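# Push white food container upright against back wall

## Task

Slide the white food container over the table, never letting it tip, until one of its faces rests flush on the back wall; finish with no part of the robot in contact with the container.

## Robot and tools

Robot: two arms, left_arm (base near y = +0.354 m) and right_arm (base near y = -0.295 m), each ending in a five-finger hand; right_arm has a right hand, left_arm a mirrored left hand. Scene frame: origin at table-top height midway between the nominal bases, +x out over the table, +z up, left_arm on the +y side. Image left/right does not match arm names. Reported positions can be a few cm off.

Hand point: a point fixed to the palm, 0.05 m in front of it and 0.15 m from the wrist mount along the fingers. Its +z runs along straight fingers (which reach 0.06-0.07 m past it), +y points out of the palm (finger centre lines sit 0.06 m behind it, along -y), +x runs across the palm away from the thumb on the right hand, toward the thumb on the left hand. A wrist bracket on the little-finger side reaches 0.10 m across and can strike things.

A row: 28 numbers, each in [-1, 1], always for both arms even if one is idle. Order: left_arm dx, dy, dz, rx, ry, rz; left hand thumb_turn, thumb_bend, index, middle, ring, little, force_limit, speed; then the same 14 for right_arm. dx..rz are an offset, not a pose: they are measured along scene-frame axes from that arm's Hand target as it stood when the action or move began (rotation about the Hand target's position; rx, ry, rz form a single rotation vector). Scale: 1.0 = 0.6 m or 180 degrees. Every row of one action counts from that same start, and each new call starts from the new Hand target, so repeating an offset moves further. Six zeros means re-request the current Hand target. Orientation commands are clipped to within 40 degrees of the measured one per step.

Hand numbers are absolute targets, not offsets: -1 open/straight, +1 closed (thumb_turn +1 puts the thumb opposite the fingers). force_limit maps -1..+1 to about 0..10 N at the fingertip (15 N for the two thumb motors). speed rises from near 0 at -1 to full at +0.48 and stays full above. There is no 'no change' value: to leave a hand alone, resend the eight numbers last executed for it; if none have been sent yet, send hand_measured plus hand_force_limit and hand_speed. For pushing, an open or closed fist both work; keep fingers from taking sideways loads.

Tools:
- execute_actions(actions, cameras): actions is a list of actions; each action is up to 15 rows at 1/30 s per step, and a short action repeats its final row to fill 15 steps. Each action lasts 0.5 s. Images return only for an empty actions list or when cameras names them (["all"], [] for none).
- move(target, speed, blend, blocking, cameras): target is one 28-number row or a list of up to 15 rows, all offsets counted from the same starting Hand targets (not chained). speed in m/s, 0.002 to 4.3, default 0.25 (turns up to twice that in rad/s), one value or one per target. blend in metres rounds corners (0 = stop at each). Paths are straight lines, last at least 0.5 s, cap at 10 s, and do not avoid obstacles or the other arm. blocking=false returns after about 0.5 s while motion continues.
- wait(seconds 0-10), stop() to brake a running move, zoom_image(camera, region [x0,y0,x1,y1] pixels, max 504x504), show_instructions(), finished_scene(scene=1) which is final.
Cameras: cam_high 896x504, cam_low 896x504, cam_left_wrist 672x504, cam_right_wrist 672x504.

Results: end_effector_position (m) and end_effector_quat_wxyz in the scene frame; Hand target (the last commanded pose after clipping, the base for the next offsets); joint positions, velocities (omitted when all are within noise) and torques (include gravity, noisy, joints 3 and 4 wrap at ±28 N m); hand_measured, hand_stopped_by (moving, target, force, stalled, fault), hand_load_n (positive = finger pushed open), in the same six-motor order. A move adds a 'move:' line: done (within 10 mm and 2 degrees), off_target, moving, held or fault, and limits such as paced or held. Neither done nor off_target says whether anything is touched. Resting 1-3 cm (sometimes 5 cm) below a commanded pose in free air is normal; resend the missing distance as an offset if needed.

Suggested order: look (empty actions), locate the container and back wall, place one hand behind the container's near side at low height, push it slowly in +x keeping contact near its middle and low enough not to tip it, check it sits square on the wall, then command the hand back away from the container so nothing touches it, and finish.

Avoid: fast contacts (harder hits), targets far beyond the contact point (harder presses), striking the wall or table hard, knocking the container over or off the table, the two arms touching each other, paths passing near an arm's own base, and holding stretched-out pushes for long (motor heat; at 100 °C the arm drops). To end a push, command the target back past the hand point. Objects may occasionally be nudged by outside forces, so check the final state.

Each tool is called after "Emit:" by a JSON object that holds its "fn" and its "kwargs", one argument or row to a line.

Reference images:

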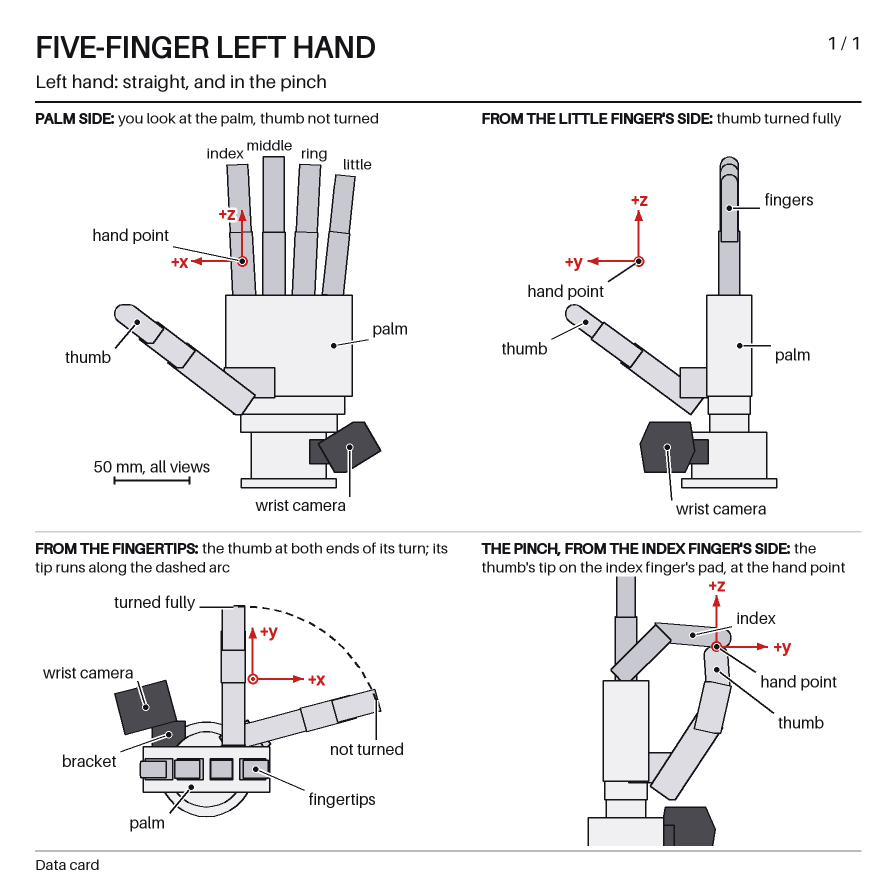

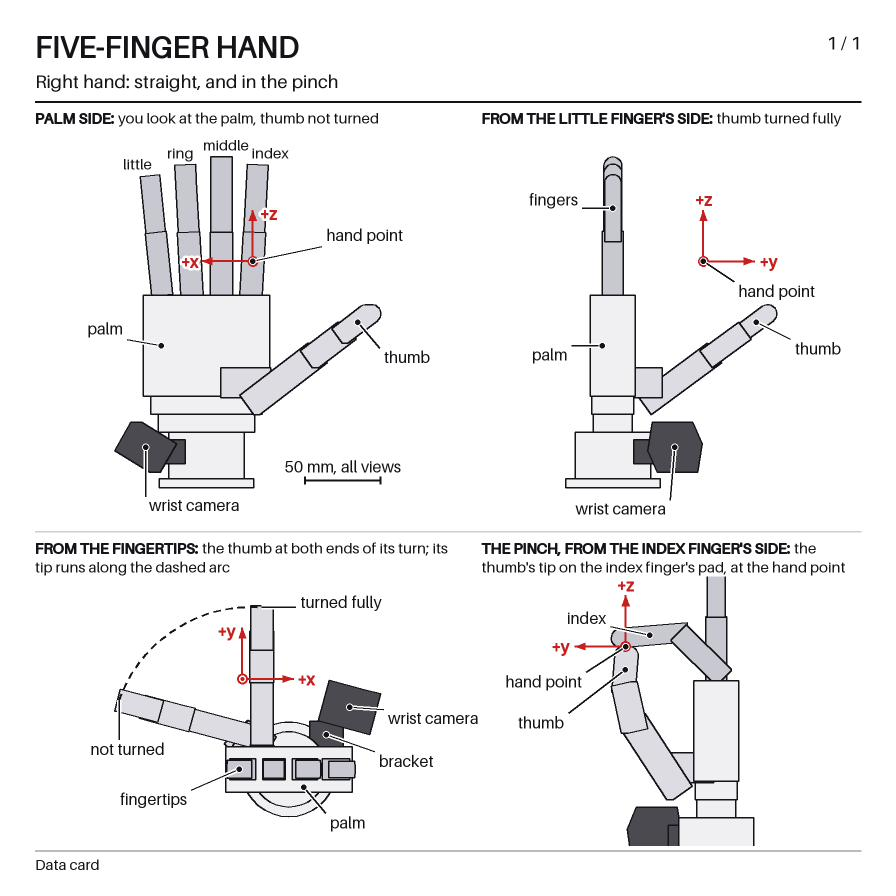

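## Session

Emit:
{"fn": "execute_actions", "kwargs": {
  "actions": []
}}

Scene clock: 0.00 s.
left_arm: end_effector_position=(+0.1407, +0.0404, +0.1582) hand_measured=(-1.000, -1.000, -1.000, -1.000, -1.000, -1.000) hand_load_n=(+0.0, +0.0, +0.0, +0.0, +0.0, +0.0) hand_stopped_by=(target, target, target, target, target, target) hand_force_limit=0.00 hand_speed=-0.80 end_effector_quat_wxyz=(+0.087, +0.389, +0.741, -0.540) | right_arm: end_effector_position=(+0.5369, -0.1523, +0.1557) hand_measured=(-1.000, -1.000, -1.000, -1.000, -1.000, -1.000) hand_load_n=(+0.0, +0.0, +0.0, +0.0, +0.0, +0.0) hand_stopped_by=(target, target, target, target, target, target) hand_force_limit=0.00 hand_speed=-0.80 end_effector_quat_wxyz=(-0.125, +0.924, +0.355, +0.066)
Joint positions: left_arm=[-0.681 0.954 0.606 -0.547 1.029 1.462] | right_arm=[0.331 1.833 1.599 -1.227 -0.262 -2.017]
Joint velocities: within noise
Joint torques (N m): no reading
Motor temperatures (°C): left_arm=[28 25 23 18 24 22] | right_arm=[18 26 19 20 21 19]
Heat: left arm: hottest waist 28 °C; right arm: hottest shoulder 26 °C.
Hand target: left_arm +0.1477, +0.0346, +0.1716; +0.100, +0.395, +0.735, -0.542 | right_arm +0.5460, -0.1497, +0.1698; -0.124, +0.922, +0.357, +0.082

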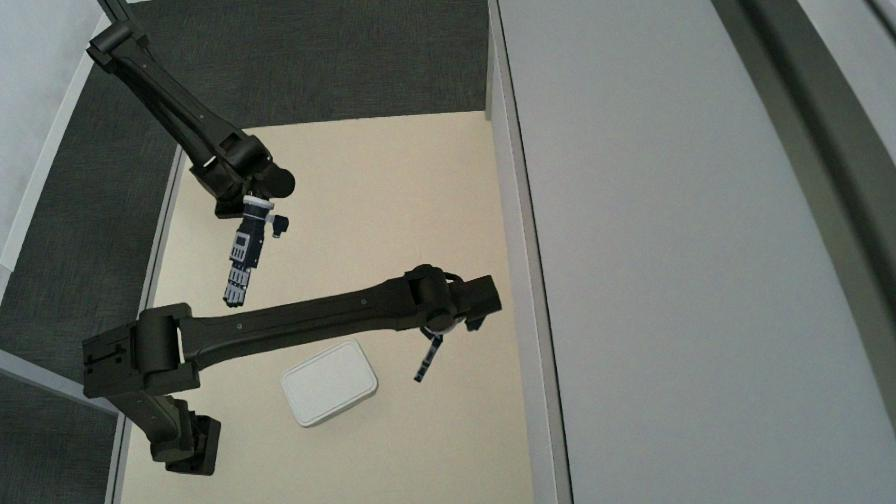

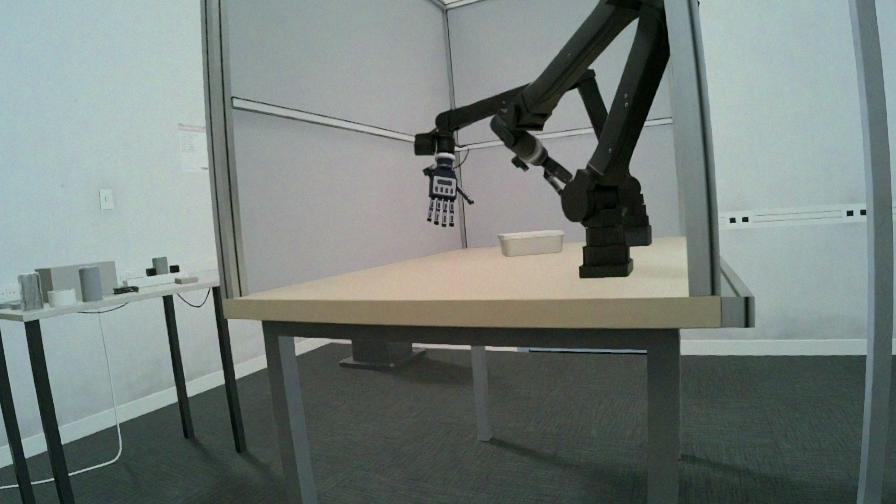

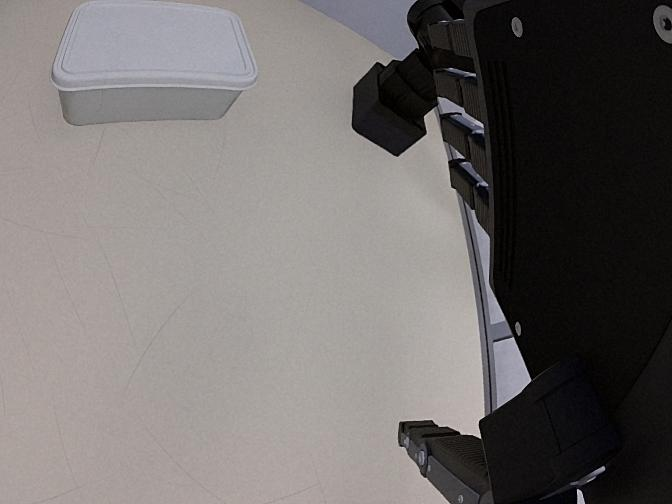

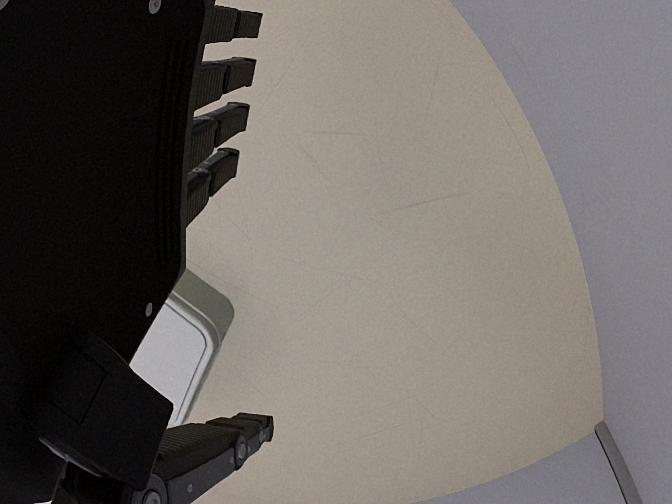

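Emit:
{"fn": "move", "kwargs": {
  "target": [
    [0,0,0,0,0,0,-1,-1,-1,-1,-1,-1,0,-0.8, -0.1,-0.02,0.15,-0.012,0.024,-0.14,-1,-1,-1,-1,-1,-1,0,-0.8],
    [0,0,0,0,0,0,-1,-1,-1,-1,-1,-1,0,-0.8, -0.65,-0.147,0.18,-0.048,0.097,-0.5635,-1,-1,-1,-1,-1,-1,0,-0.8]
  ],
  "blend": 0.05,
  "cameras": ["all"]
}}

Scene clock: 101.53 s.
left_arm: end_effector_position=(+0.1407, +0.0404, +0.1582) hand_measured=(-1.000, -1.000, -1.000, -1.000, -1.000, -1.000) hand_load_n=(+0.0, +0.0, +0.0, -0.5, +0.0, +0.0) hand_stopped_by=(target, target, target, target, target, target) hand_force_limit=0.00 hand_speed=-0.80 end_effector_quat_wxyz=(+0.087, +0.389, +0.741, -0.540) | right_arm: end_effector_position=(+0.1593, -0.2355, +0.2771) hand_measured=(-1.000, -1.000, -1.000, -1.000, -1.000, -1.000) hand_load_n=(+0.0, +0.0, +0.0, +0.0, +0.0, +0.0) hand_stopped_by=(target, target, target, target, target, target) hand_force_limit=0.00 hand_speed=-0.80 end_effector_quat_wxyz=(-0.003, +0.871, -0.491, +0.002)
Joint positions: left_arm=[-0.681 0.954 0.606 -0.547 1.029 1.462] | right_arm=[0.303 1.024 1.058 -1.598 -0.002 -0.301]
Joint torques (N m): left_arm=[-0.79 -1.14 10.26 0.81 0.56 0.1] | right_arm=[-1.85 -4.78 7.71 -0.09 0.15 0.16]
Motor temperatures (°C): left_arm=[26 24 29 18 23 21] | right_arm=[18 29 25 19 19 18]
Heat: left arm: hottest elbow 29 °C; right arm: hottest shoulder 29 °C.
Hand target: left_arm +0.1477, +0.0346, +0.1716; +0.100, +0.395, +0.735, -0.542 | right_arm +0.1560, -0.2380, +0.2778; +0.000, +0.866, -0.500, +0.001
Off the commanded pose: left_arm 0.016 m, 2 deg | right_arm 0.004 m, 1 deg.
move: off_target (left_arm)
camera_calibration:
cam_right_wrist: T_world_to_cam=[[-0.694071, -0.719057, -0.0349734, -0.0477795], [-0.625646, 0.578448, 0.523417, 0.0913492], [-0.356136, 0.38517, -0.851358, 0.493178], [0, 0, 0, 1]] pos_world=[0.199629, -0.277154, 0.370387]

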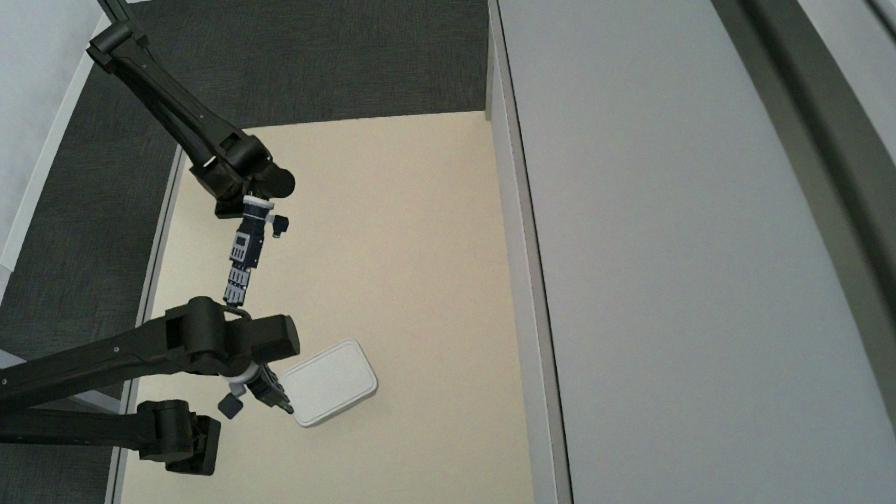

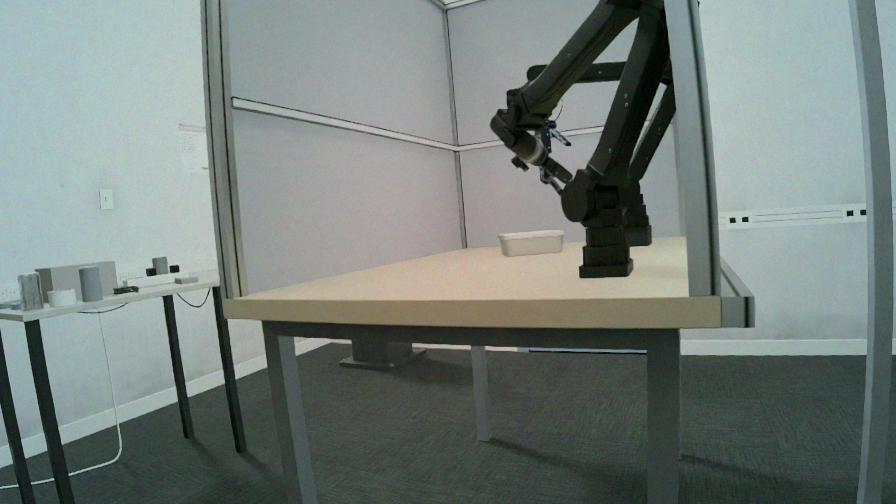

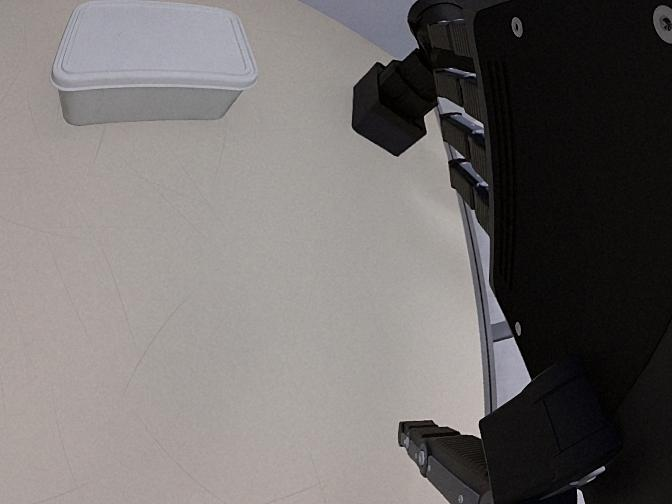

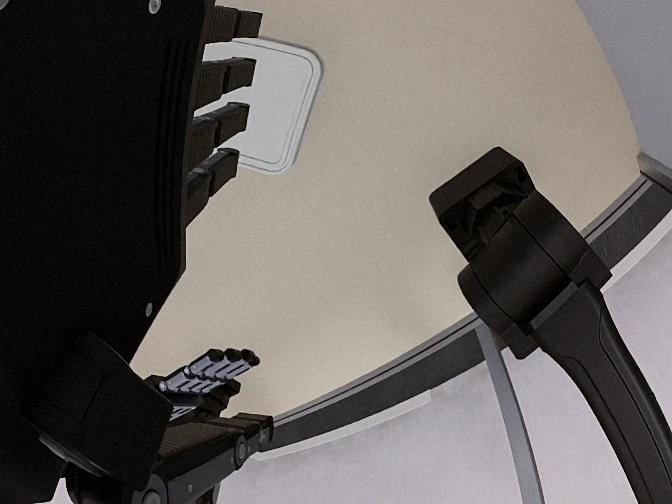

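Emit:
{"fn": "move", "kwargs": {
  "target": [
    [0,0,0,0,0,0,-1,-1,-1,-1,-1,-1,0,-0.8, -0.085,-0.003,-0.02,0,0,0,-1,-1,-1,-1,-1,-1,0,-0.8],
    [0,0,0,0,0,0,-1,-1,-1,-1,-1,-1,0,-0.8, -0.085,-0.003,-0.316,0,0,0,-1,-1,-1,-1,-1,-1,0,-0.8]
  ],
  "blend": 0.02,
  "cameras": ["all"]
}}

Scene clock: 112.30 s.
left_arm: end_effector_position=(+0.1407, +0.0404, +0.1582) hand_measured=(-1.000, -1.000, -1.000, -1.000, -1.000, -1.000) hand_load_n=(+0.0, +0.0, +0.5, +0.0, +0.0, +0.0) hand_stopped_by=(target, target, target, target, target, target) hand_force_limit=0.00 hand_speed=-0.80 end_effector_quat_wxyz=(+0.087, +0.389, +0.741, -0.540) | right_arm: end_effector_position=(+0.1047, -0.2418, +0.0908) hand_measured=(-1.000, -1.000, -1.000, -1.000, -1.000, -1.000) hand_load_n=(+0.0, +0.0, +0.0, +0.0, +0.0, +0.0) hand_stopped_by=(target, target, target, target, target, target) hand_force_limit=0.00 hand_speed=-0.80 end_effector_quat_wxyz=(-0.001, +0.866, -0.499, -0.001)
Joint positions: left_arm=[-0.681 0.954 0.606 -0.547 1.029 1.462] | right_arm=[0.33 0.984 0.529 -1.116 -0.002 -0.253]
Joint torques (N m): left_arm=[-0.85 -1.03 10.29 0.8 0.56 0.11] | right_arm=[-0.38 -2.14 6.84 0.53 0.13 0.14]
Heat: left arm: hottest elbow 30 °C; right arm: hottest shoulder 28 °C.
Hand target: left_arm +0.1477, +0.0346, +0.1716; +0.100, +0.395, +0.735, -0.542 | right_arm +0.1049, -0.2398, +0.0881; +0.000, +0.866, -0.500, +0.000
Off the commanded pose: left_arm 0.016 m, 2 deg | right_arm 0.003 m, 0 deg.
move: off_target (left_arm)
camera_calibration:
cam_right_wrist: T_world_to_cam=[[-0.708715, -0.70491, -0.0287227, -0.092274], [-0.610051, 0.59188, 0.526798, 0.159687], [-0.354345, 0.390872, -0.849505, 0.318596], [0, 0, 0, 1]] pos_world=[0.144914, -0.28409, 0.183875]

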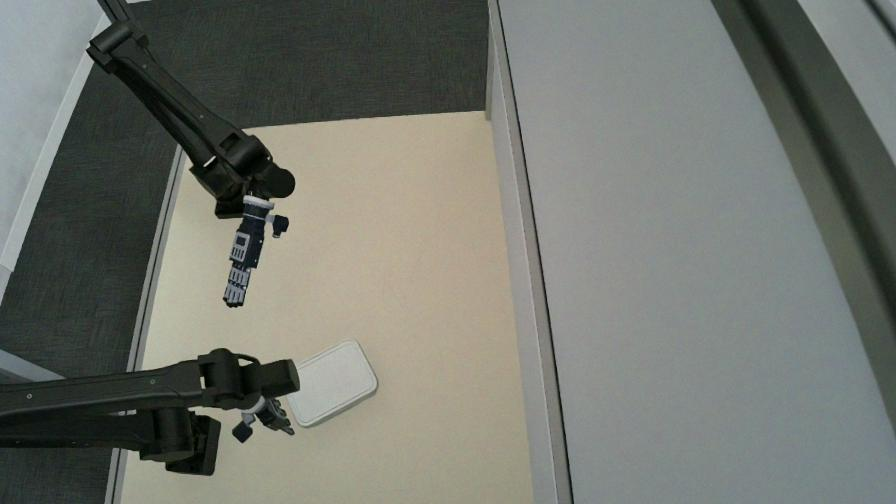

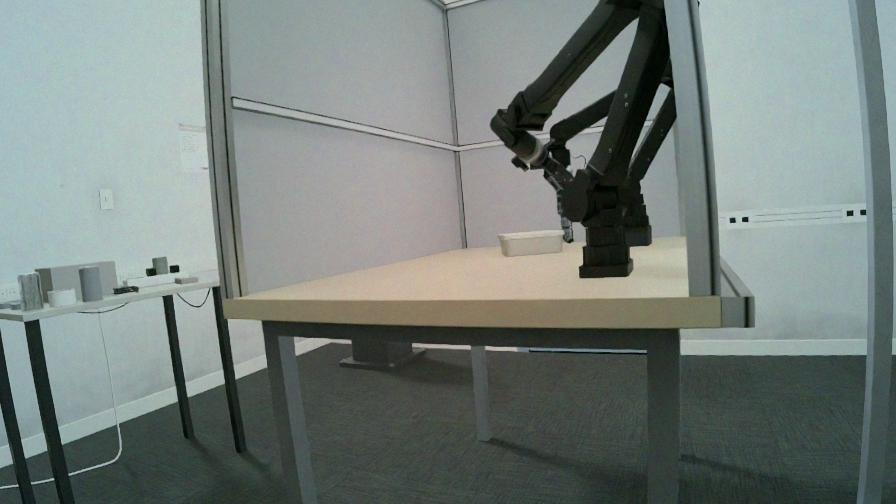

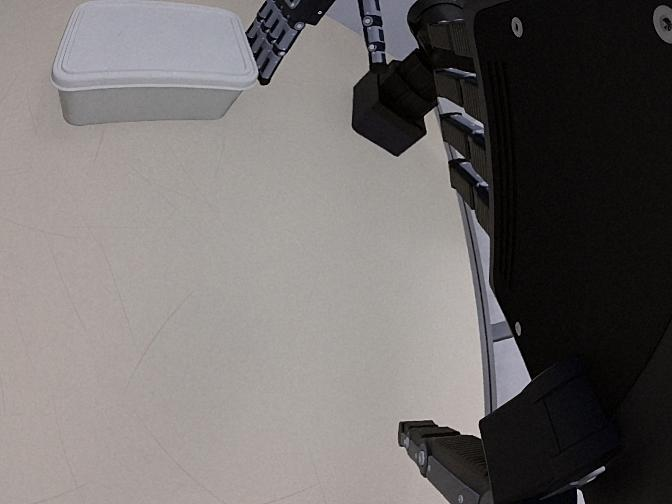

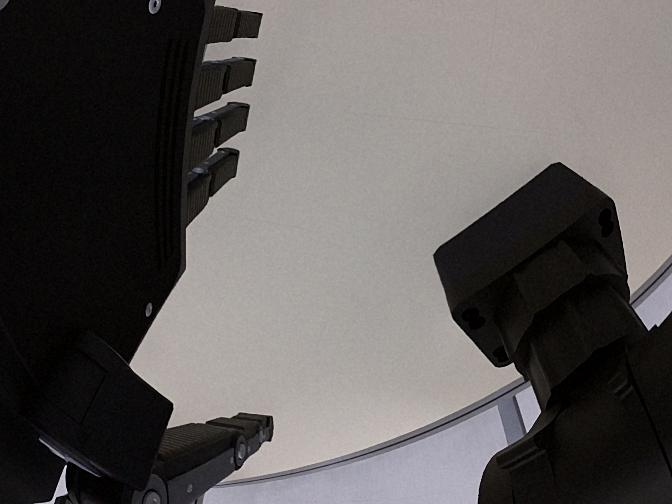

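Emit:
{"fn": "zoom_image", "kwargs": {
  "camera": "cam_high",
  "region": [220, 320, 400, 460]
}}

Emit:
{"fn": "zoom_image", "kwargs": {
  "camera": "cam_left_wrist",
  "region": [0, 0, 400, 140]
}}

Emit:
{"fn": "zoom_image", "kwargs": {
  "camera": "cam_low",
  "region": [480, 180, 640, 290]
}}

Scaled by 2.800 from the camera's 896x504 image, which has a finer 1280x720 frame.

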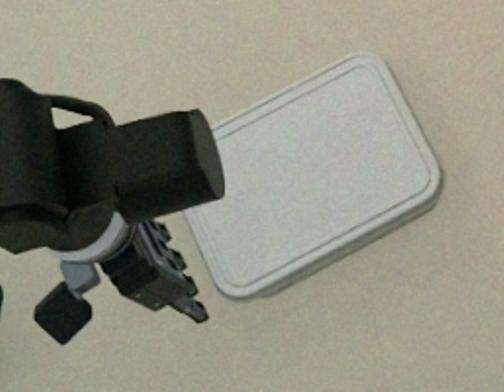

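Scaled by 1.260 from the camera's 672x504 image, which has a finer 960x720 frame.

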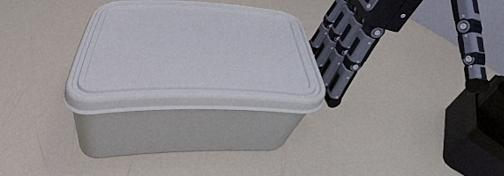

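Scaled by 3.150 from the camera's 896x504 image, which has a finer 1280x720 frame.

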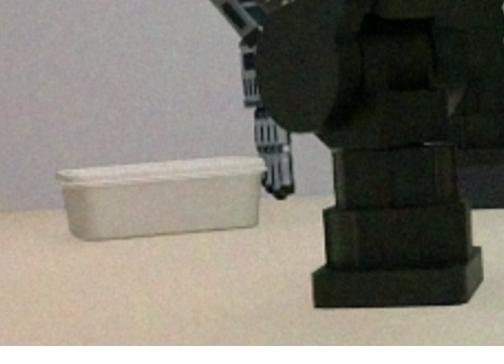

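Emit:
{"fn": "move", "kwargs": {
  "target": [
    [0,0,0,0,0,0,-1,-1,-1,-1,-1,-1,0,-0.8, 0.0502,0.0258,0,0,0,0.0056,-1,-1,-1,-1,-1,-1,0,-0.8],
    [0,0,0,0,0,0,-1,-1,-1,-1,-1,-1,0,-0.8, 0.1242,0.0918,0.0,0,0,-0.0222,-1,-1,-1,-1,-1,-1,0,-0.8],
    [0,0,0,0,0,0,-1,-1,-1,-1,-1,-1,0,-0.8, 0.2032,0.1508,0.005,0,0,-0.05,-1,-1,-1,-1,-1,-1,0,-0.8],
    [0,0,0,0,0,0,-1,-1,-1,-1,-1,-1,0,-0.8, 0.2868,0.2017,0.01,0,0,-0.0778,-1,-1,-1,-1,-1,-1,0,-0.8]
  ],
  "blend": 0.01,
  "speed": 0.1,
  "cameras": ["all"]
}}

Scene clock: 148.30 s.
left_arm: end_effector_position=(+0.1407, +0.0404, +0.1582) hand_measured=(-1.000, -1.000, -1.000, -1.000, -1.000, -1.000) hand_load_n=(+0.0, +0.0, +0.0, +0.0, +0.0, +0.0) hand_stopped_by=(target, target, target, target, target, target) hand_force_limit=0.00 hand_speed=-0.80 end_effector_quat_wxyz=(+0.087, +0.389, +0.741, -0.540) | right_arm: end_effector_position=(+0.2602, -0.1304, +0.0834) hand_measured=(-1.000, -1.000, -1.000, -1.000, -1.000, -1.000) hand_load_n=(+0.0, +0.0, +0.0, +0.0, +0.0, +0.0) hand_stopped_by=(target, target, target, target, target, target) hand_force_limit=0.00 hand_speed=-0.80 end_effector_quat_wxyz=(+0.013, +0.799, -0.601, -0.009)
Joint positions: left_arm=[-0.681 0.954 0.606 -0.547 1.029 1.462] | right_arm=[0.459 1.533 0.966 -1.035 -0.002 0.12]
Joint torques (N m): left_arm=[-0.91 -1.03 10.3 0.81 0.57 0.1] | right_arm=[-0.44 -9.76 11 -0.02 0.1 0.17]
Heat: left arm: hottest elbow 30 °C; right arm: hottest shoulder 26 °C.
Hand target: left_arm +0.1477, +0.0346, +0.1716; +0.100, +0.395, +0.735, -0.542 | right_arm +0.2770, -0.1188, +0.0941; +0.000, +0.798, -0.602, +0.001
Off the commanded pose: left_arm 0.016 m, 2 deg | right_arm 0.023 m, 2 deg.
move: off_target (left_arm, right_arm)
camera_calibration:
cam_right_wrist: T_world_to_cam=[[-0.85825, -0.513221, 0.00332974, 0.157429], [-0.43352, 0.728411, 0.530545, 0.164152], [-0.274712, 0.453897, -0.84765, 0.31115], [0, 0, 0, 1]] pos_world=[0.291753, -0.180004, 0.176132]

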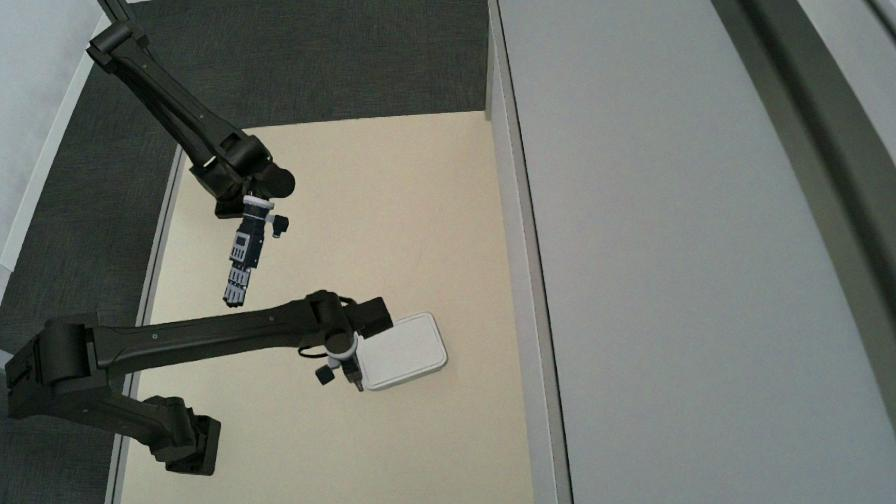

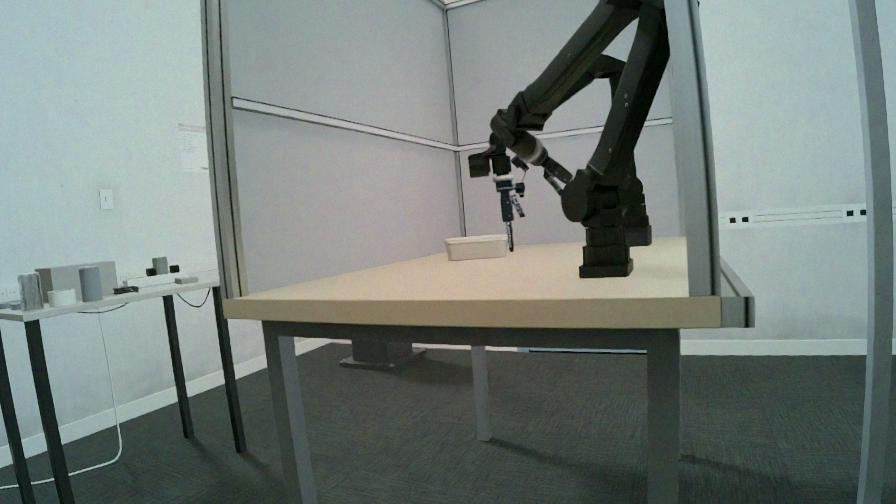

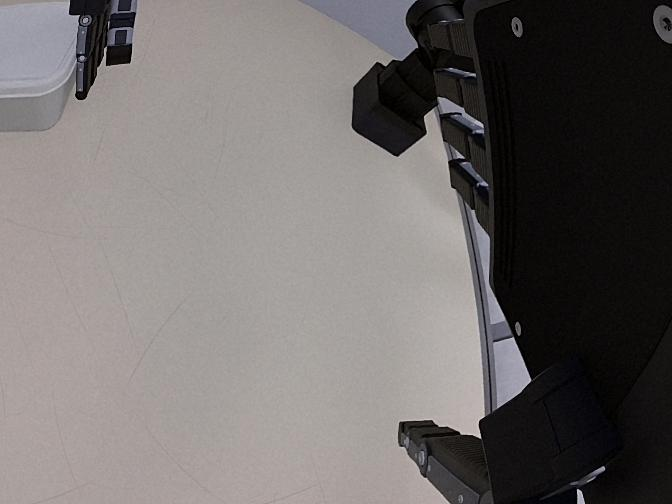

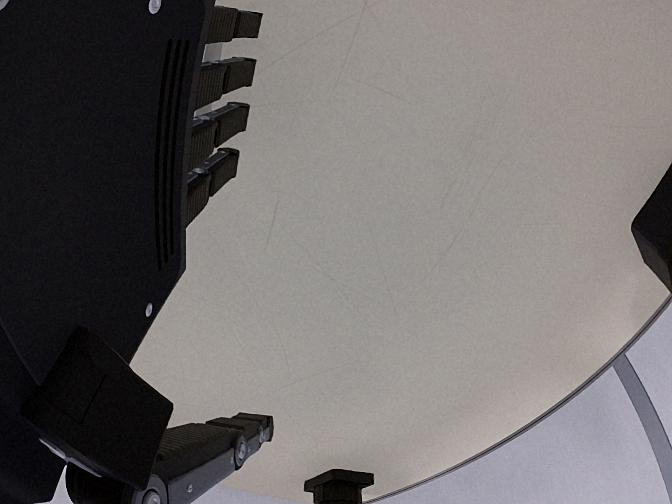

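Emit:
{"fn": "zoom_image", "kwargs": {
  "camera": "cam_high",
  "region": [320, 280, 500, 420]
}}

Scaled by 2.800 from the camera's 896x504 image, which has a finer 1280x720 frame.

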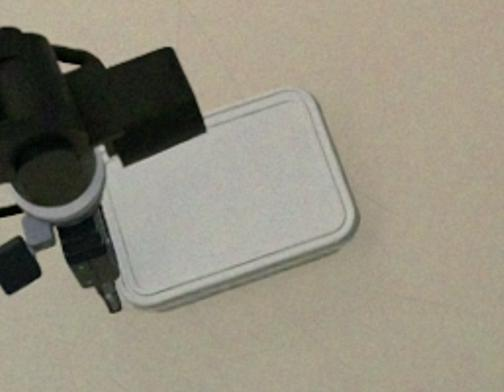

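Emit:
{"fn": "move", "kwargs": {
  "target": [
    [0,0,0,0,0,0,-1,-1,-1,-1,-1,-1,0,-0.8, 0.0877,0.0448,0.0067,0,0,-0.0278,-1,-1,-1,-1,-1,-1,0,-0.8],
    [0,0,0,0,0,0,-1,-1,-1,-1,-1,-1,0,-0.8, 0.1795,0.0807,0.0133,0,0,-0.0556,-1,-1,-1,-1,-1,-1,0,-0.8]
  ],
  "blend": 0.01,
  "speed": 0.1,
  "cameras": ["cam_high"]
}}

Emit:
{"fn": "zoom_image", "kwargs": {
  "camera": "cam_high",
  "region": [380, 240, 580, 400]
}}

Scene clock: 164.40 s.
left_arm: end_effector_position=(+0.1407, +0.0404, +0.1582) hand_measured=(-1.000, -1.000, -1.000, -1.000, -1.000, -1.000) hand_load_n=(+0.0, +0.0, +0.0, +0.0, +0.0, +0.0) hand_stopped_by=(target, target, target, target, target, target) hand_force_limit=0.00 hand_speed=-0.80 end_effector_quat_wxyz=(+0.087, +0.389, +0.741, -0.540) | right_arm: end_effector_position=(+0.3653, -0.0767, +0.0905) hand_measured=(-1.000, -1.000, -1.000, -1.000, -1.000, -1.000) hand_load_n=(+0.0, +0.0, +0.0, +0.0, +0.0, +0.0) hand_stopped_by=(target, target, target, target, target, target) hand_force_limit=0.00 hand_speed=-0.80 end_effector_quat_wxyz=(+0.015, +0.749, -0.663, -0.008)
Joint positions: left_arm=[-0.681 0.954 0.606 -0.547 1.029 1.462] | right_arm=[0.459 1.785 1.316 -1.136 -0.002 0.279]
Joint torques (N m): left_arm=[-0.79 -1.26 10.3 0.79 0.56 0.1] | right_arm=[-1.14 -14.1 11.49 -0.03 0.12 0.14]
Heat: left arm: hottest elbow 30 °C; right arm: hottest shoulder 26 °C.
Hand target: left_arm +0.1477, +0.0346, +0.1716; +0.100, +0.395, +0.735, -0.542 | right_arm +0.3849, -0.0704, +0.1023; +0.000, +0.743, -0.669, +0.001
Off the commanded pose: left_arm 0.016 m, 2 deg | right_arm 0.024 m, 2 deg.
move: off_target (left_arm, right_arm)
Images, in order (width x height): cam_high 896x504.

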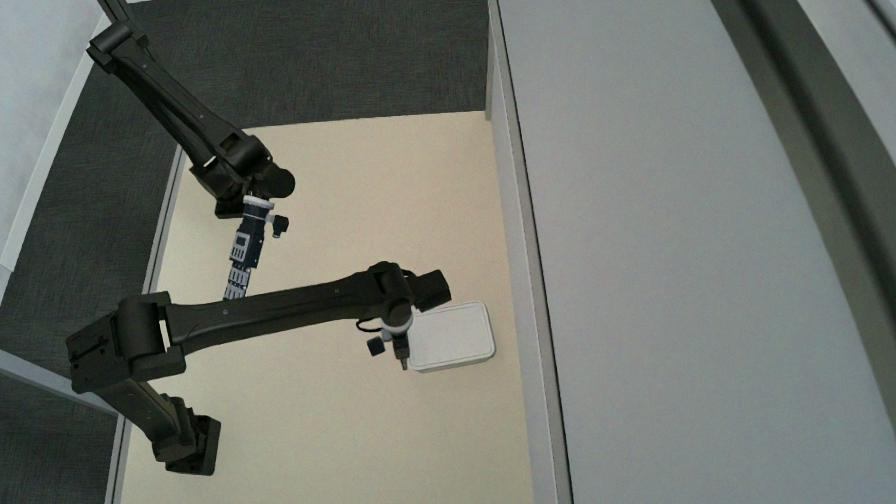

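Scaled by 2.520 from the camera's 896x504 image, which has a finer 1280x720 frame.

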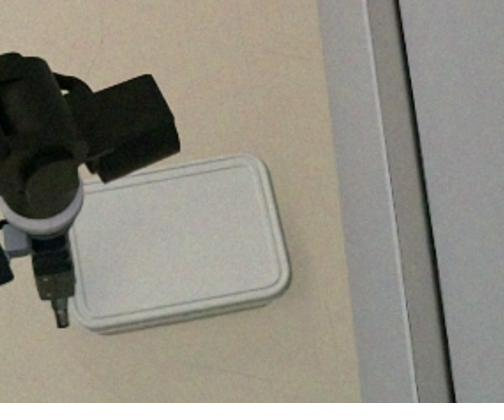

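Emit:
{"fn": "move", "kwargs": {
  "target": [
    [0,0,0,0,0,0,-1,-1,-1,-1,-1,-1,0,-0.8, 0.0417,0.0141,0.0,0,0,-0.014,-1,-1,-1,-1,-1,-1,0,-0.8],
    [0,0,0,0,0,0,-1,-1,-1,-1,-1,-1,0,-0.8, 0.0835,0.0242,0.0,0,0,-0.030,-1,-1,-1,-1,-1,-1,0,-0.8]
  ],
  "blend": 0.01,
  "speed": 0.07,
  "cameras": ["cam_high"]
}}

Emit:
{"fn": "zoom_image", "kwargs": {
  "camera": "cam_high",
  "region": [400, 240, 580, 380]
}}

Scene clock: 188.23 s.
left_arm: end_effector_position=(+0.1407, +0.0404, +0.1582) hand_measured=(-1.000, -1.000, -1.000, -1.000, -1.000, -1.000) hand_load_n=(+0.0, +0.0, +0.0, +0.0, +0.0, +0.0) hand_stopped_by=(target, target, target, target, target, target) hand_force_limit=0.00 hand_speed=-0.80 end_effector_quat_wxyz=(+0.087, +0.389, +0.741, -0.540) | right_arm: end_effector_position=(+0.4140, -0.0590, +0.0897) hand_measured=(-1.000, -1.000, -1.000, -1.000, -1.000, -1.000) hand_load_n=(+0.0, +0.0, +0.0, +0.0, +0.0, -0.5) hand_stopped_by=(target, target, target, target, target, target) hand_force_limit=0.00 hand_speed=-0.80 end_effector_quat_wxyz=(+0.016, +0.719, -0.695, -0.008)
Joint positions: left_arm=[-0.681 0.954 0.606 -0.547 1.029 1.462] | right_arm=[0.447 1.898 1.482 -1.19 -0.002 0.355]
Joint torques (N m): left_arm=[-0.85 -1.14 10.3 0.81 0.56 0.1] | right_arm=[-1.9 -16.09 11.82 -0.23 0.13 0.17]
Heat: left arm: hottest elbow 30 °C; right arm: hottest shoulder 26 °C.
Hand target: left_arm +0.1477, +0.0346, +0.1716; +0.100, +0.395, +0.735, -0.542 | right_arm +0.4349, -0.0559, +0.1021; +0.000, +0.711, -0.704, +0.001
Off the commanded pose: left_arm 0.016 m, 2 deg | right_arm 0.025 m, 2 deg.
move: off_target (left_arm, right_arm)
Images, in order (width x height): cam_high 896x504.

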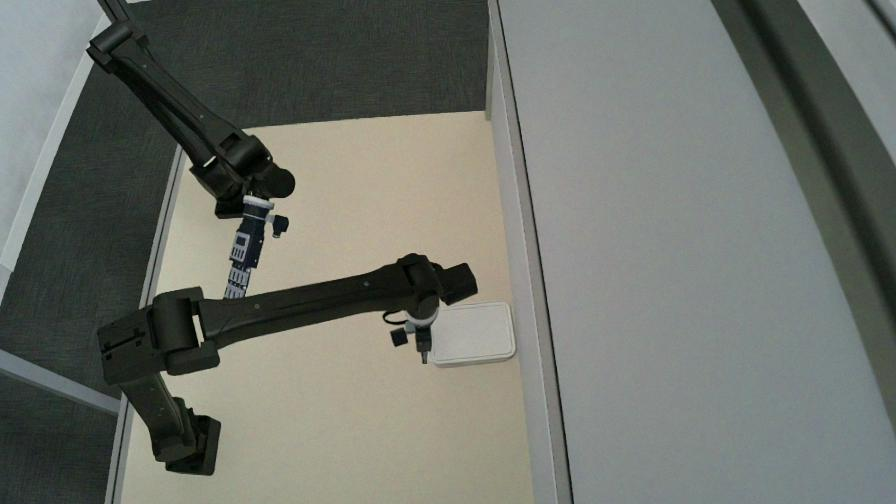

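Scaled by 2.800 from the camera's 896x504 image, which has a finer 1280x720 frame.

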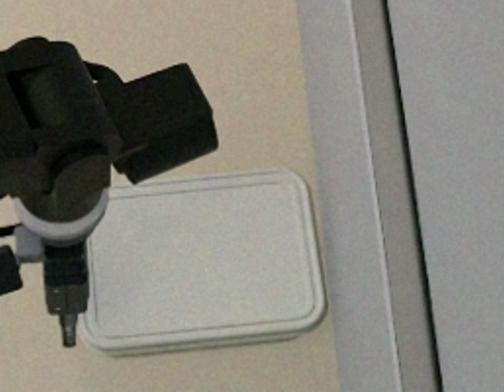

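Emit:
{"fn": "move", "kwargs": {
  "target": [0,0,0,0,0,0,-1,-1,-1,-1,-1,-1,0,-0.8, 0.0217,0.001,0.0,0,0,-0.004,-1,-1,-1,-1,-1,-1,0,-0.8],
  "speed": 0.04,
  "cameras": ["cam_high","cam_right_wrist"]
}}

Emit:
{"fn": "zoom_image", "kwargs": {
  "camera": "cam_high",
  "region": [400, 240, 580, 380]
}}

Scene clock: 196.77 s.
left_arm: end_effector_position=(+0.1407, +0.0404, +0.1582) hand_measured=(-1.000, -1.000, -1.000, -1.000, -1.000, -1.000) hand_load_n=(+0.0, -0.5, +0.0, +0.0, +0.0, +0.0) hand_stopped_by=(target, target, target, target, target, target) hand_force_limit=0.00 hand_speed=-0.80 end_effector_quat_wxyz=(+0.087, +0.389, +0.741, -0.540) | right_arm: end_effector_position=(+0.4238, -0.0574, +0.0895) hand_measured=(-1.000, -1.000, -1.000, -1.000, -1.000, -1.000) hand_load_n=(+0.0, +0.0, +0.0, -0.5, +0.0, +0.0) hand_stopped_by=(target, target, target, target, target, target) hand_force_limit=0.00 hand_speed=-0.80 end_effector_quat_wxyz=(+0.019, +0.715, -0.698, -0.010)
Joint positions: left_arm=[-0.681 0.954 0.606 -0.547 1.029 1.462] | right_arm=[0.442 1.926 1.522 -1.211 -0.002 0.359]
Joint torques (N m): left_arm=[-0.79 -1.14 10.29 0.79 0.56 0.11] | right_arm=[-2.26 -16.5 12.1 0.05 0.14 0.17]
Heat: left arm: hottest elbow 30 °C; right arm: hottest shoulder 26 °C.
Hand target: left_arm +0.1477, +0.0346, +0.1716; +0.100, +0.395, +0.735, -0.542 | right_arm +0.4478, -0.0551, +0.1022; +0.000, +0.706, -0.708, +0.001
Off the commanded pose: left_arm 0.016 m, 2 deg | right_arm 0.027 m, 3 deg.
move: off_target (left_arm, right_arm)
camera_calibration:
cam_right_wrist: T_world_to_cam=[[-0.960427, -0.278111, 0.0152971, 0.390982], [-0.229243, 0.820472, 0.523712, 0.0979804], [-0.158201, 0.49948, -0.851758, 0.281793], [0, 0, 0, 1]] pos_world=[0.442551, -0.112404, 0.182725]
Images, in order (width x height): cam_high 896x504, cam_right_wrist 672x504.

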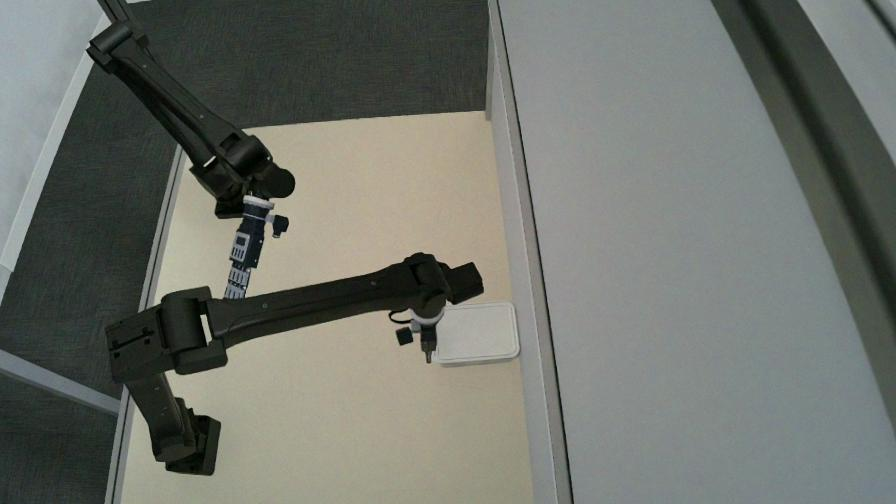

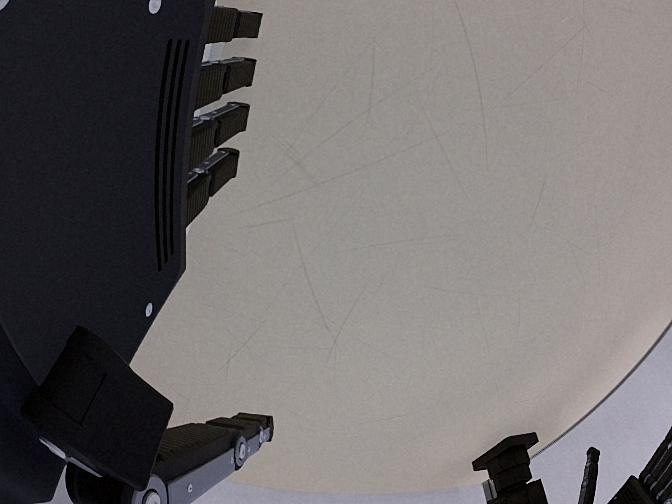

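Scaled by 2.800 from the camera's 896x504 image, which has a finer 1280x720 frame.

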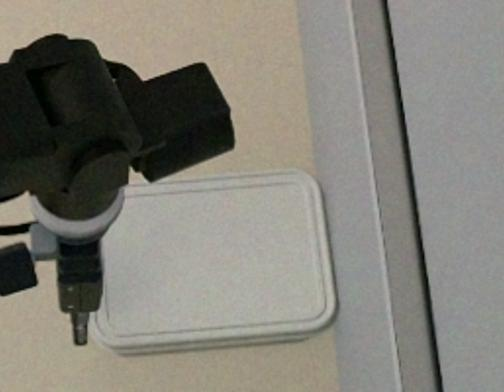

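Emit:
{"fn": "move", "kwargs": {
  "target": [0,0,0,0,0,0,-1,-1,-1,-1,-1,-1,0,-0.8, 0.0167,0.0,0.0,0,0,-0.003,-1,-1,-1,-1,-1,-1,0,-0.8],
  "speed": 0.04,
  "cameras": ["cam_high"]
}}

Emit:
{"fn": "zoom_image", "kwargs": {
  "camera": "cam_high",
  "region": [400, 240, 580, 380]
}}

Scene clock: 206.83 s.
left_arm: end_effector_position=(+0.1407, +0.0404, +0.1582) hand_measured=(-1.000, -1.000, -1.000, -1.000, -1.000, -1.000) hand_load_n=(+0.0, +0.0, +0.0, +0.0, +0.0, +0.0) hand_stopped_by=(target, target, target, target, target, target) hand_force_limit=0.00 hand_speed=-0.80 end_effector_quat_wxyz=(+0.087, +0.389, +0.741, -0.540) | right_arm: end_effector_position=(+0.4253, -0.0566, +0.0900) hand_measured=(-1.000, -1.000, -1.000, -1.000, -1.000, -1.000) hand_load_n=(+0.0, +0.0, -0.5, -0.5, -0.5, +0.0) hand_stopped_by=(target, target, target, target, target, target) hand_force_limit=0.00 hand_speed=-0.80 end_effector_quat_wxyz=(+0.028, +0.714, -0.699, -0.014)
Joint positions: left_arm=[-0.681 0.954 0.606 -0.547 1.029 1.462] | right_arm=[0.441 1.943 1.547 -1.237 -0.004 0.361]
Joint torques (N m): left_arm=[-0.79 -1.08 10.28 0.83 0.56 0.11] | right_arm=[-2.61 -16.38 12.82 0.4 0.21 0.19]
Heat: left arm: hottest elbow 31 °C; right arm: hottest elbow 27 °C.
Hand target: left_arm +0.1477, +0.0346, +0.1716; +0.100, +0.395, +0.735, -0.542 | right_arm +0.4579, -0.0552, +0.1023; +0.000, +0.703, -0.711, +0.001
Off the commanded pose: left_arm 0.016 m, 2 deg | right_arm 0.035 m, 4 deg.
move: off_target (left_arm, right_arm)
Images, in order (width x height): cam_high 896x504.

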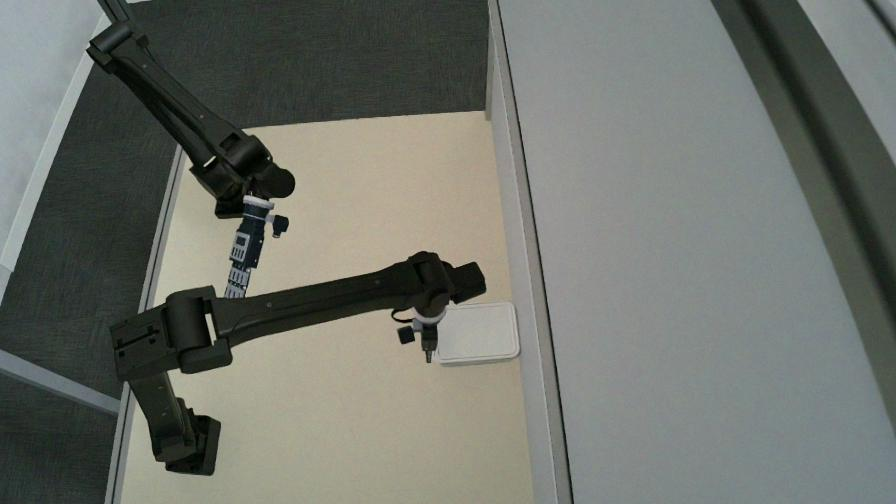

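Scaled by 2.800 from the camera's 896x504 image, which has a finer 1280x720 frame.

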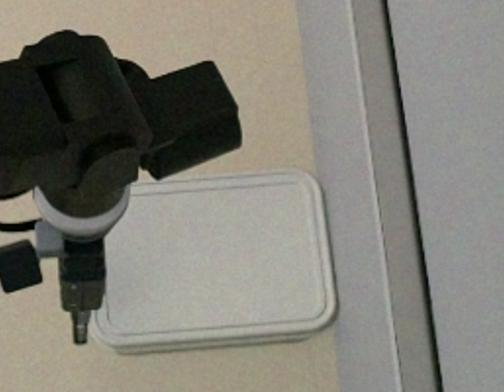

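Emit:
{"fn": "zoom_image", "kwargs": {
  "camera": "cam_high",
  "region": [490, 295, 550, 375]
}}

Scaled by 6.300 from the camera's 896x504 image, which has a finer 1280x720 frame.

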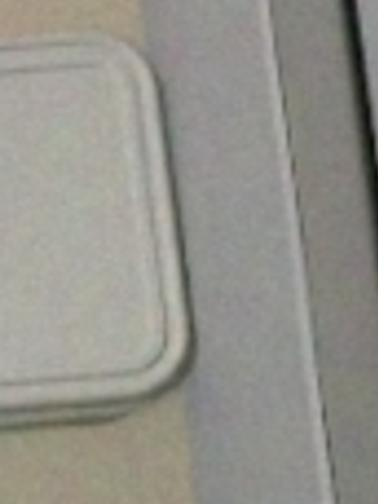

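Emit:
{"fn": "move", "kwargs": {
  "target": [0,0,0,0,0,0,-1,-1,-1,-1,-1,-1,0,-0.8, 0.008,0.0,0.0,0,0,-0.014,-1,-1,-1,-1,-1,-1,0,-0.8],
  "speed": 0.04,
  "cameras": ["cam_high","cam_low"]
}}

Emit:
{"fn": "zoom_image", "kwargs": {
  "camera": "cam_high",
  "region": [490, 295, 550, 375]
}}

Emit:
{"fn": "zoom_image", "kwargs": {
  "camera": "cam_low",
  "region": [330, 200, 450, 290]
}}

Scene clock: 222.03 s.
left_arm: end_effector_position=(+0.1407, +0.0404, +0.1582) hand_measured=(-1.000, -1.000, -1.000, -1.000, -1.000, -1.000) hand_load_n=(+0.0, +0.0, +0.0, +0.0, +0.0, +0.0) hand_stopped_by=(target, target, target, target, target, target) hand_force_limit=0.00 hand_speed=-0.80 end_effector_quat_wxyz=(+0.087, +0.389, +0.741, -0.540) | right_arm: end_effector_position=(+0.4266, -0.0538, +0.0902) hand_measured=(-1.000, -1.000, -1.000, -1.000, -1.000, -1.000) hand_load_n=(+0.0, +0.0, -1.5, -0.5, +0.0, +0.0) hand_stopped_by=(target, target, target, target, target, target) hand_force_limit=0.00 hand_speed=-0.80 end_effector_quat_wxyz=(+0.028, +0.705, -0.708, -0.017)
Joint positions: left_arm=[-0.681 0.954 0.606 -0.547 1.029 1.462] | right_arm=[0.441 1.947 1.553 -1.242 -0.01 0.387]
Joint torques (N m): left_arm=[-0.79 -1.14 10.32 0.81 0.55 0.11] | right_arm=[-3.19 -16.56 13 0.44 0.41 0.31]
Heat: left arm: hottest elbow 31 °C; right arm: hottest elbow 29 °C.
Hand target: left_arm +0.1477, +0.0346, +0.1716; +0.100, +0.395, +0.735, -0.542 | right_arm +0.4627, -0.0552, +0.1022; +0.000, +0.687, -0.727, +0.001
Off the commanded pose: left_arm 0.016 m, 2 deg | right_arm 0.038 m, 5 deg.
move: off_target (left_arm, right_arm)
Images, in order (width x height): cam_high 896x504, cam_low 896x504.

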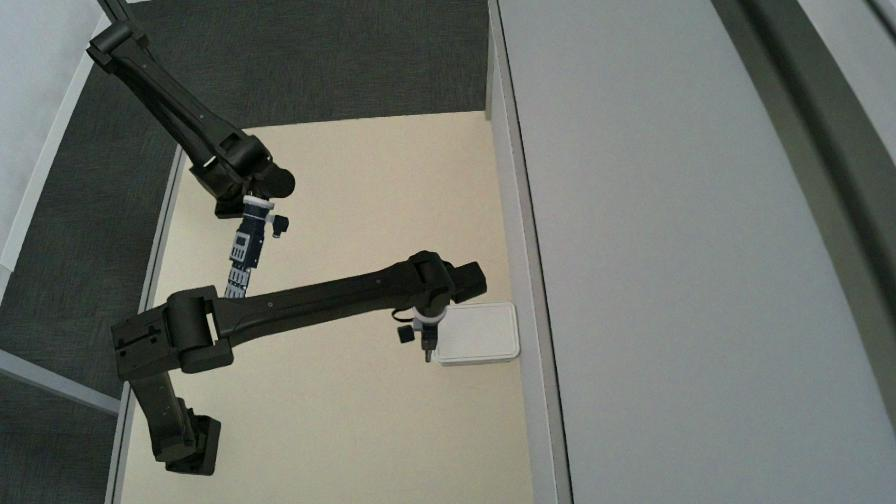

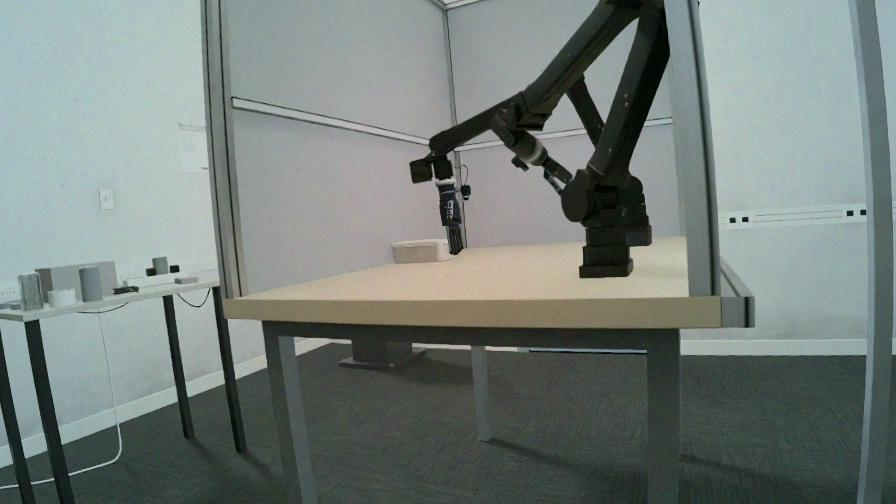

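Scaled by 6.300 from the camera's 896x504 image, which has a finer 1280x720 frame.

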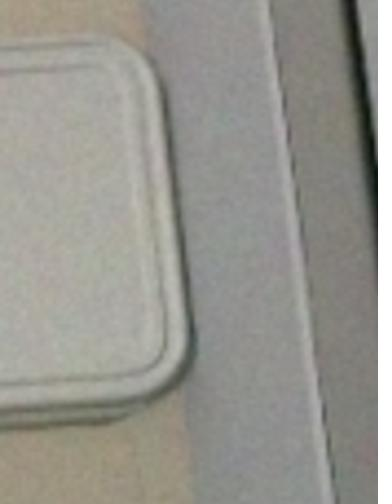

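Scaled by 4.200 from the camera's 896x504 image, which has a finer 1280x720 frame.

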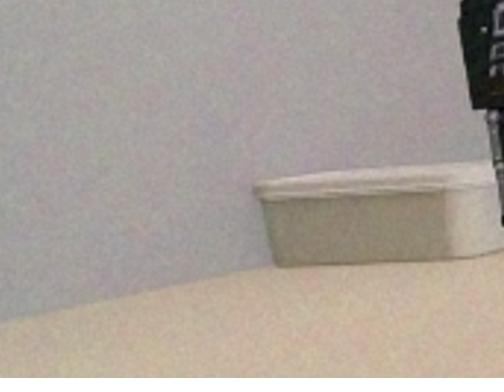

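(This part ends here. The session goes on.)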